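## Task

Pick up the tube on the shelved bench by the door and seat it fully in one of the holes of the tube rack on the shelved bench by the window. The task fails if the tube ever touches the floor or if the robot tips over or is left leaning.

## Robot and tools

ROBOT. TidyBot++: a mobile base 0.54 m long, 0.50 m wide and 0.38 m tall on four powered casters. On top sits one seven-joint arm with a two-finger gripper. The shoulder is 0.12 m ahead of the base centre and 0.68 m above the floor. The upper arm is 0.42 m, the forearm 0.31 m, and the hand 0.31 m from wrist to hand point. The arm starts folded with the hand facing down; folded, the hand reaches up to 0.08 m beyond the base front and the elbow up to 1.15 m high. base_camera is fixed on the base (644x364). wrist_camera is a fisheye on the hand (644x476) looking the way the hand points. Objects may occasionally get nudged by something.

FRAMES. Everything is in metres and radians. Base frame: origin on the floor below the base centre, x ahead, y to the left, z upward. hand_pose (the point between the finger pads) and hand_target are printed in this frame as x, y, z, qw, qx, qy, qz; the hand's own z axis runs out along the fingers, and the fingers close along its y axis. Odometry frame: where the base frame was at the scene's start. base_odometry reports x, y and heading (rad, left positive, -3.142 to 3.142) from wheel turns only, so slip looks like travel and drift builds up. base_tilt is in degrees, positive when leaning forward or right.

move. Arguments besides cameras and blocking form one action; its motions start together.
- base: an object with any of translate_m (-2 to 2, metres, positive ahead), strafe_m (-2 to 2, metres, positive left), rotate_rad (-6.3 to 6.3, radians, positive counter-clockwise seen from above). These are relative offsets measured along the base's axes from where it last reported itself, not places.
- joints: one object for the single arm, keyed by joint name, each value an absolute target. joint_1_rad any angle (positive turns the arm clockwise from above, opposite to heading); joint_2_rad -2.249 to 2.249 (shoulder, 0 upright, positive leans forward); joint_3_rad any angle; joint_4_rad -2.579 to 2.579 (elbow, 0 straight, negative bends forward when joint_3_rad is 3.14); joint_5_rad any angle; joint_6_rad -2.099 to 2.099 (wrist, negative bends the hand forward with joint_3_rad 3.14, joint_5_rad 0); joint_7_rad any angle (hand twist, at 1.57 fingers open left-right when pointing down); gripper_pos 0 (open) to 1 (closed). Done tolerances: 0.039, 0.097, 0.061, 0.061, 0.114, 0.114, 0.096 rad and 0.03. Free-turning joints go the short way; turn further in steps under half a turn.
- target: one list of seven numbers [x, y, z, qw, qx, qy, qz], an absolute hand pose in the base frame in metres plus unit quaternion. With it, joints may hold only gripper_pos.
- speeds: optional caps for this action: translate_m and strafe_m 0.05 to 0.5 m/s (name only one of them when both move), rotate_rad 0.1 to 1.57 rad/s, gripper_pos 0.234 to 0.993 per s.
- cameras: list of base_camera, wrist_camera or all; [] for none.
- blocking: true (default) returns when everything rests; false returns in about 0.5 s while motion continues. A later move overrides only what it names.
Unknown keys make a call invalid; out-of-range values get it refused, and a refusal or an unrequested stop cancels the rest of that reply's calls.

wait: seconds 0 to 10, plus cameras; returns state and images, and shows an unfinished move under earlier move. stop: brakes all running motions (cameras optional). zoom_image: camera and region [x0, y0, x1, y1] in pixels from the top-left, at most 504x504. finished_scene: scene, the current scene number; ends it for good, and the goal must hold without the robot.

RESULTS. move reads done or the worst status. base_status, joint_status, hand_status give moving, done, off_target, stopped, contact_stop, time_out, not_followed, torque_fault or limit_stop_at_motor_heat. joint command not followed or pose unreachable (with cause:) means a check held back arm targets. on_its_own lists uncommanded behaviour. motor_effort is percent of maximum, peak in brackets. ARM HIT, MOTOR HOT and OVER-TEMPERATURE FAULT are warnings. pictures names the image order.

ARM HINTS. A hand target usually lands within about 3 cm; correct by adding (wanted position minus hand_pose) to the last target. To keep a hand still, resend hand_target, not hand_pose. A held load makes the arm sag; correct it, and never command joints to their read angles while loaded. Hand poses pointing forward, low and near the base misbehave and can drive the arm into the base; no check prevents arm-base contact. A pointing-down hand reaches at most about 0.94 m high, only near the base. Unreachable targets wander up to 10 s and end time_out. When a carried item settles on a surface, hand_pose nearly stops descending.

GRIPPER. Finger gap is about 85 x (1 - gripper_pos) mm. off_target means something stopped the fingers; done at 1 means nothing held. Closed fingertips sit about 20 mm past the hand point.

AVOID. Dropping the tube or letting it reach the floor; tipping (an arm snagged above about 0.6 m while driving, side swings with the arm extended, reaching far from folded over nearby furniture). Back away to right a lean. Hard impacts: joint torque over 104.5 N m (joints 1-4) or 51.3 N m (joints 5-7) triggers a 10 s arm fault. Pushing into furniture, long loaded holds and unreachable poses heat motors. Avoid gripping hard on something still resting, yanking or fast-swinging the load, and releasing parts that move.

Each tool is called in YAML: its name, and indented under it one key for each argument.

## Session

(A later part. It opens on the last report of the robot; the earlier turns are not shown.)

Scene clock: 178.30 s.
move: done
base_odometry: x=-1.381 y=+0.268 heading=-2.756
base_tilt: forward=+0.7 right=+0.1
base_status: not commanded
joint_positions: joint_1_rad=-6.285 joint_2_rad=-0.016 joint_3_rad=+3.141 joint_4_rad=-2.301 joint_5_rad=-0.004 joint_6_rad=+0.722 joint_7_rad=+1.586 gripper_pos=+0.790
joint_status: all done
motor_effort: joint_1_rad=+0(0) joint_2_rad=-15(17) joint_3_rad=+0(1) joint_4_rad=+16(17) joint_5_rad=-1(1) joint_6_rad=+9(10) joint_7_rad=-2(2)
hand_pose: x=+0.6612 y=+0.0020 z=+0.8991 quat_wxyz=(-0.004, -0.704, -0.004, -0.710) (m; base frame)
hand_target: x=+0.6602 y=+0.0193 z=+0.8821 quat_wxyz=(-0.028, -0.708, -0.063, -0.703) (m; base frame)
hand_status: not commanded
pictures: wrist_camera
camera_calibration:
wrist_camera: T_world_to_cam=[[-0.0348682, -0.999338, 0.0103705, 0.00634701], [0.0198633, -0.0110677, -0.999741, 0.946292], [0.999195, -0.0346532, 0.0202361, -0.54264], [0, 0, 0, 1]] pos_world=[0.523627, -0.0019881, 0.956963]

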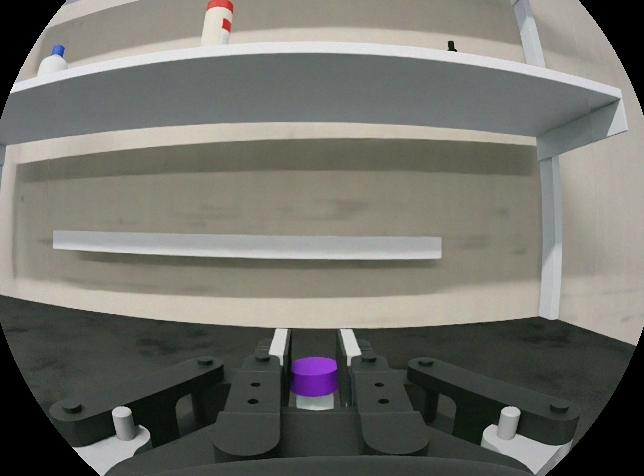

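move:
  joints: {"joint_2_rad": 0.028, "joint_4_rad": -2.347, "joint_6_rad": 0.795}
  cameras: ["wrist_camera"]

Scene clock: 179.30 s.
move: done
base_odometry: x=-1.381 y=+0.268 heading=-2.756
base_tilt: forward=+0.8 right=+0.0
base_status: not commanded
joint_positions: joint_1_rad=-6.285 joint_2_rad=+0.004 joint_3_rad=+3.141 joint_4_rad=-2.322 joint_5_rad=-0.004 joint_6_rad=+0.765 joint_7_rad=+1.586 gripper_pos=+0.790
joint_status: all done
motor_effort: joint_1_rad=+0(0) joint_2_rad=-16(17) joint_3_rad=+0(0) joint_4_rad=+16(17) joint_5_rad=+0(2) joint_6_rad=+9(9) joint_7_rad=-1(2)
hand_pose: x=+0.6610 y=+0.0020 z=+0.8903 quat_wxyz=(-0.004, -0.703, -0.004, -0.711) (m; base frame)
hand_target: x=+0.6597 y=+0.0198 z=+0.8729 quat_wxyz=(-0.027, -0.708, -0.063, -0.703) (m; base frame)
hand_status: not commanded
pictures: wrist_camera
camera_calibration:
wrist_camera: T_world_to_cam=[[-0.0350113, -0.999333, 0.0103779, 0.00647881], [0.0222349, -0.0111606, -0.99969, 0.935972], [0.99914, -0.0347697, 0.0226108, -0.544337], [0, 0, 0, 1]] pos_world=[0.523284, -0.00200595, 0.947923]

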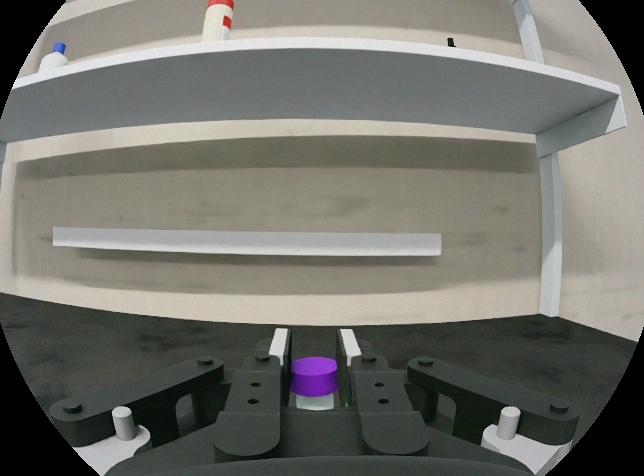

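move:
  joints: {"joint_2_rad": 0.044, "joint_4_rad": -2.360, "joint_6_rad": 0.822}
  cameras: ["wrist_camera"]

Scene clock: 180.17 s.
move: done
base_odometry: x=-1.381 y=+0.268 heading=-2.756
base_tilt: forward=+0.7 right=+0.1
base_status: not commanded
joint_positions: joint_1_rad=-6.285 joint_2_rad=+0.019 joint_3_rad=+3.141 joint_4_rad=-2.334 joint_5_rad=-0.004 joint_6_rad=+0.792 joint_7_rad=+1.586 gripper_pos=+0.790
joint_status: all done
motor_effort: joint_1_rad=+0(0) joint_2_rad=-16(17) joint_3_rad=+0(1) joint_4_rad=+15(17) joint_5_rad=+0(1) joint_6_rad=+9(9) joint_7_rad=-2(2)
hand_pose: x=+0.6614 y=+0.0019 z=+0.8839 quat_wxyz=(-0.004, -0.704, -0.004, -0.710) (m; base frame)
hand_target: x=+0.6597 y=+0.0202 z=+0.8658 quat_wxyz=(-0.026, -0.709, -0.063, -0.702) (m; base frame)
hand_status: not commanded
pictures: wrist_camera
camera_calibration:
wrist_camera: T_world_to_cam=[[-0.0350727, -0.99933, 0.0104699, 0.0064972], [0.0213835, -0.0112243, -0.999708, 0.930055], [0.999156, -0.0348386, 0.0217628, -0.543851], [0, 0, 0, 1]] pos_world=[0.523732, -0.00201494, 0.941552]

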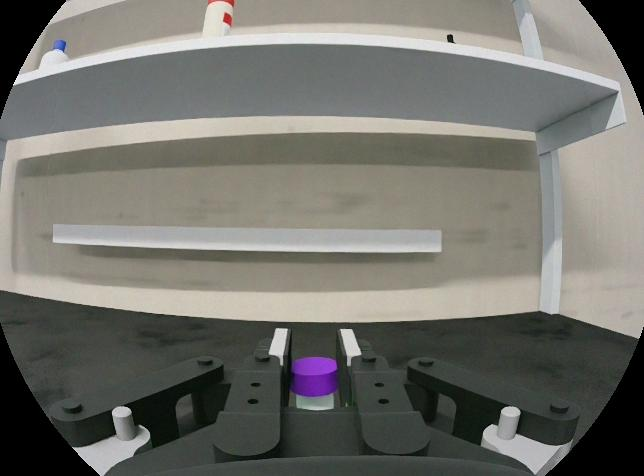

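move:
  joints: {"joint_2_rad": 0.059, "joint_4_rad": -2.3735, "joint_6_rad": 0.850}
  cameras: ["wrist_camera"]

Scene clock: 185.23 s.
move: done
base_odometry: x=-1.381 y=+0.268 heading=-2.756
base_tilt: forward=+0.7 right=+0.1
base_status: not commanded
joint_positions: joint_1_rad=-6.285 joint_2_rad=+0.030 joint_3_rad=+3.141 joint_4_rad=-2.344 joint_5_rad=-0.004 joint_6_rad=+0.824 joint_7_rad=+1.586 gripper_pos=+0.790
joint_status: all done
motor_effort: joint_1_rad=+0(0) joint_2_rad=-16(16) joint_3_rad=+0(1) joint_4_rad=+14(16) joint_5_rad=+0(1) joint_6_rad=+8(9) joint_7_rad=-1(2)
hand_pose: x=+0.6611 y=+0.0019 z=+0.8831 quat_wxyz=(-0.004, -0.699, -0.004, -0.715) (m; base frame)
hand_target: x=+0.6593 y=+0.0205 z=+0.8594 quat_wxyz=(-0.025, -0.709, -0.063, -0.702) (m; base frame)
hand_status: not commanded
pictures: wrist_camera
camera_calibration:
wrist_camera: T_world_to_cam=[[-0.0352839, -0.999326, 0.0100855, 0.00694815], [0.0336698, -0.0112747, -0.999369, 0.920895], [0.99881, -0.0349221, 0.0340449, -0.554219], [0, 0, 0, 1]] pos_world=[0.522799, -0.00202819, 0.939113]

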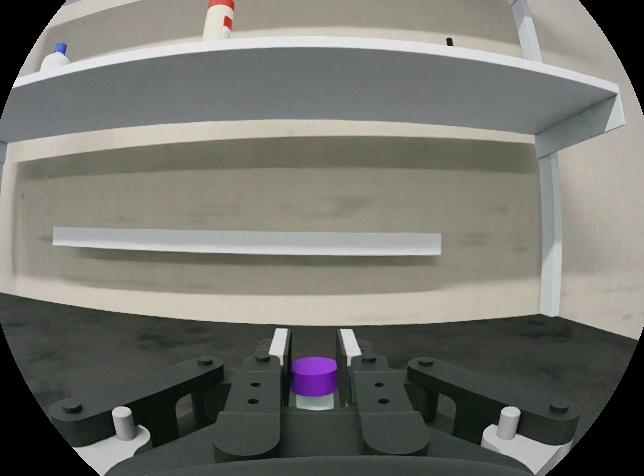

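move:
  joints: {"gripper_pos": 0.6}
  speeds: {"gripper_pos": 0.234}
  cameras: ["wrist_camera"]

zoom_image:
  camera: "wrist_camera"
  region: [230, 300, 410, 440]

Scene clock: 187.13 s.
move: done
base_odometry: x=-1.381 y=+0.268 heading=-2.756
base_tilt: forward=+0.7 right=+0.0
base_status: not commanded
joint_positions: joint_1_rad=-6.285 joint_2_rad=+0.032 joint_3_rad=+3.141 joint_4_rad=-2.345 joint_5_rad=-0.004 joint_6_rad=+0.824 joint_7_rad=+1.586 gripper_pos=+0.599
joint_status: all done
motor_effort: joint_1_rad=+0(0) joint_2_rad=-16(16) joint_3_rad=+0(1) joint_4_rad=+16(16) joint_5_rad=-1(1) joint_6_rad=+9(9) joint_7_rad=-2(2)
hand_pose: x=+0.6613 y=+0.0019 z=+0.8808 quat_wxyz=(-0.004, -0.701, -0.004, -0.713) (m; base frame)
hand_target: x=+0.6593 y=+0.0205 z=+0.8594 quat_wxyz=(-0.025, -0.709, -0.063, -0.702) (m; base frame)
hand_status: not commanded
pictures: wrist_camera
camera_calibration:
wrist_camera: T_world_to_cam=[[-0.0352397, -0.999326, 0.0102489, 0.00680363], [0.0293228, -0.0112848, -0.999506, 0.921551], [0.998949, -0.0349218, 0.0297007, -0.550546], [0, 0, 0, 1]] pos_world=[0.523185, -0.00202752, 0.937378]

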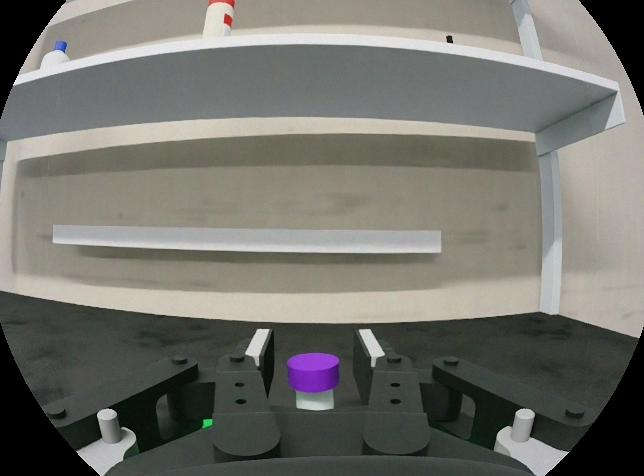

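Scaled by 2.800.

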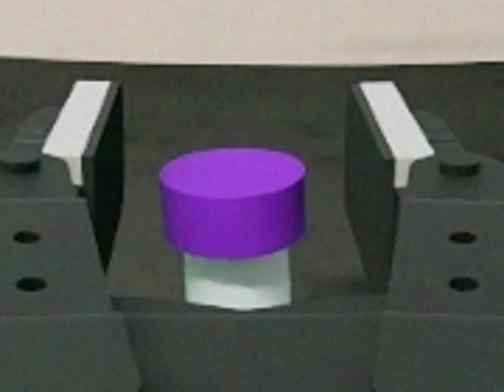

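move:
  base: {"translate_m": -0.35}
  speeds: {"translate_m": 0.25}

zoom_image:
  camera: "wrist_camera"
  region: [220, 240, 420, 400]

Scene clock: 190.33 s.
move: done
base_odometry: x=-1.056 y=+0.400 heading=-2.756
base_tilt: forward=+0.7 right=+0.1
base_status: done
joint_positions: joint_1_rad=-6.285 joint_2_rad=+0.041 joint_3_rad=+3.141 joint_4_rad=-2.349 joint_5_rad=-0.004 joint_6_rad=+0.824 joint_7_rad=+1.586 gripper_pos=+0.599
joint_status: not commanded
motor_effort: joint_1_rad=+0(1) joint_2_rad=-16(19) joint_3_rad=+0(1) joint_4_rad=+15(16) joint_5_rad=-1(1) joint_6_rad=+9(9) joint_7_rad=-2(2)
hand_pose: x=+0.6622 y=+0.0020 z=+0.8738 quat_wxyz=(-0.004, -0.705, -0.004, -0.709) (m; base frame)
hand_target: x=+0.6593 y=+0.0205 z=+0.8594 quat_wxyz=(-0.025, -0.709, -0.063, -0.702) (m; base frame)
hand_status: not commanded
pictures: base_camera, wrist_camera
camera_calibration:
wrist_camera: T_world_to_cam=[[-0.0349418, -0.99933, 0.0108552, 0.00623835], [0.0164573, -0.0114357, -0.999799, 0.923378], [0.999254, -0.0347562, 0.0168458, -0.540205], [0, 0, 0, 1]] pos_world=[0.524823, -0.0019818, 0.932225]

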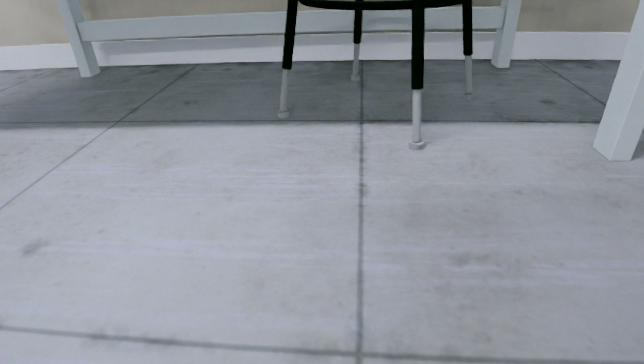

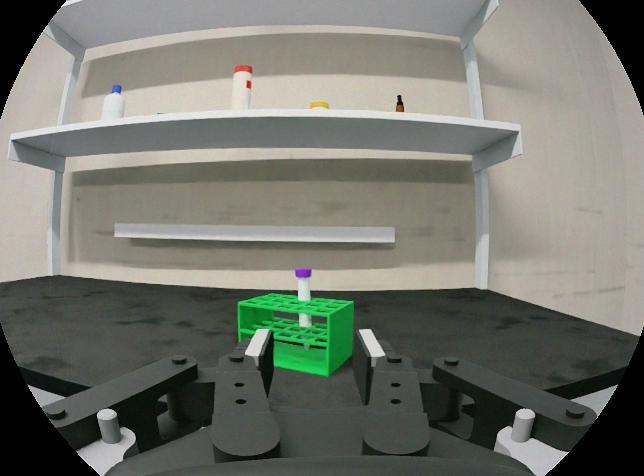

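Scaled by 2.520.

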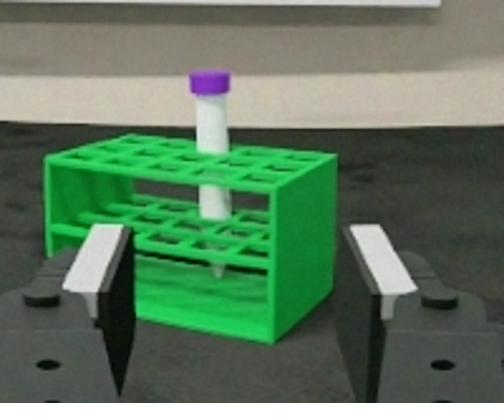

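zoom_image:
  camera: "wrist_camera"
  region: [232, 260, 362, 380]

zoom_image:
  camera: "wrist_camera"
  region: [275, 310, 335, 370]

Scaled by 3.877.

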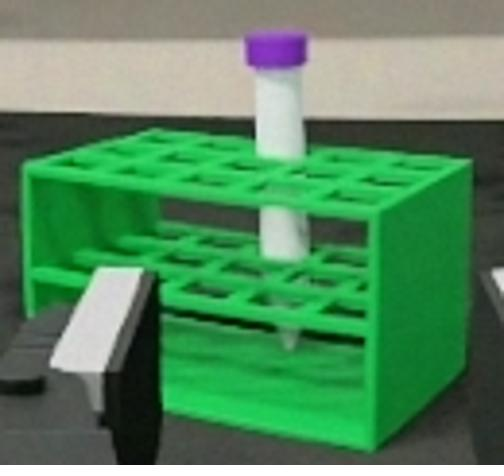

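Scaled by 8.400.

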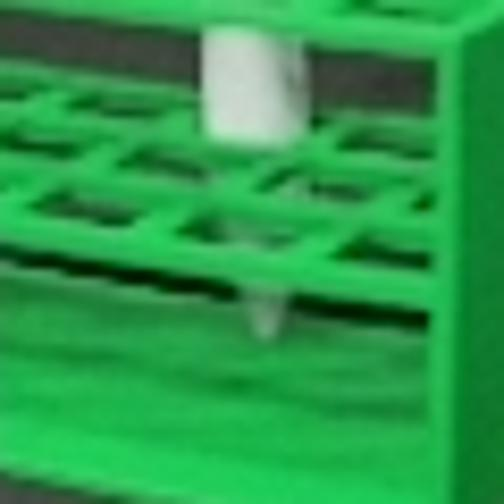

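finished_scene:
  scene: 2

The scene is finished: the task was done.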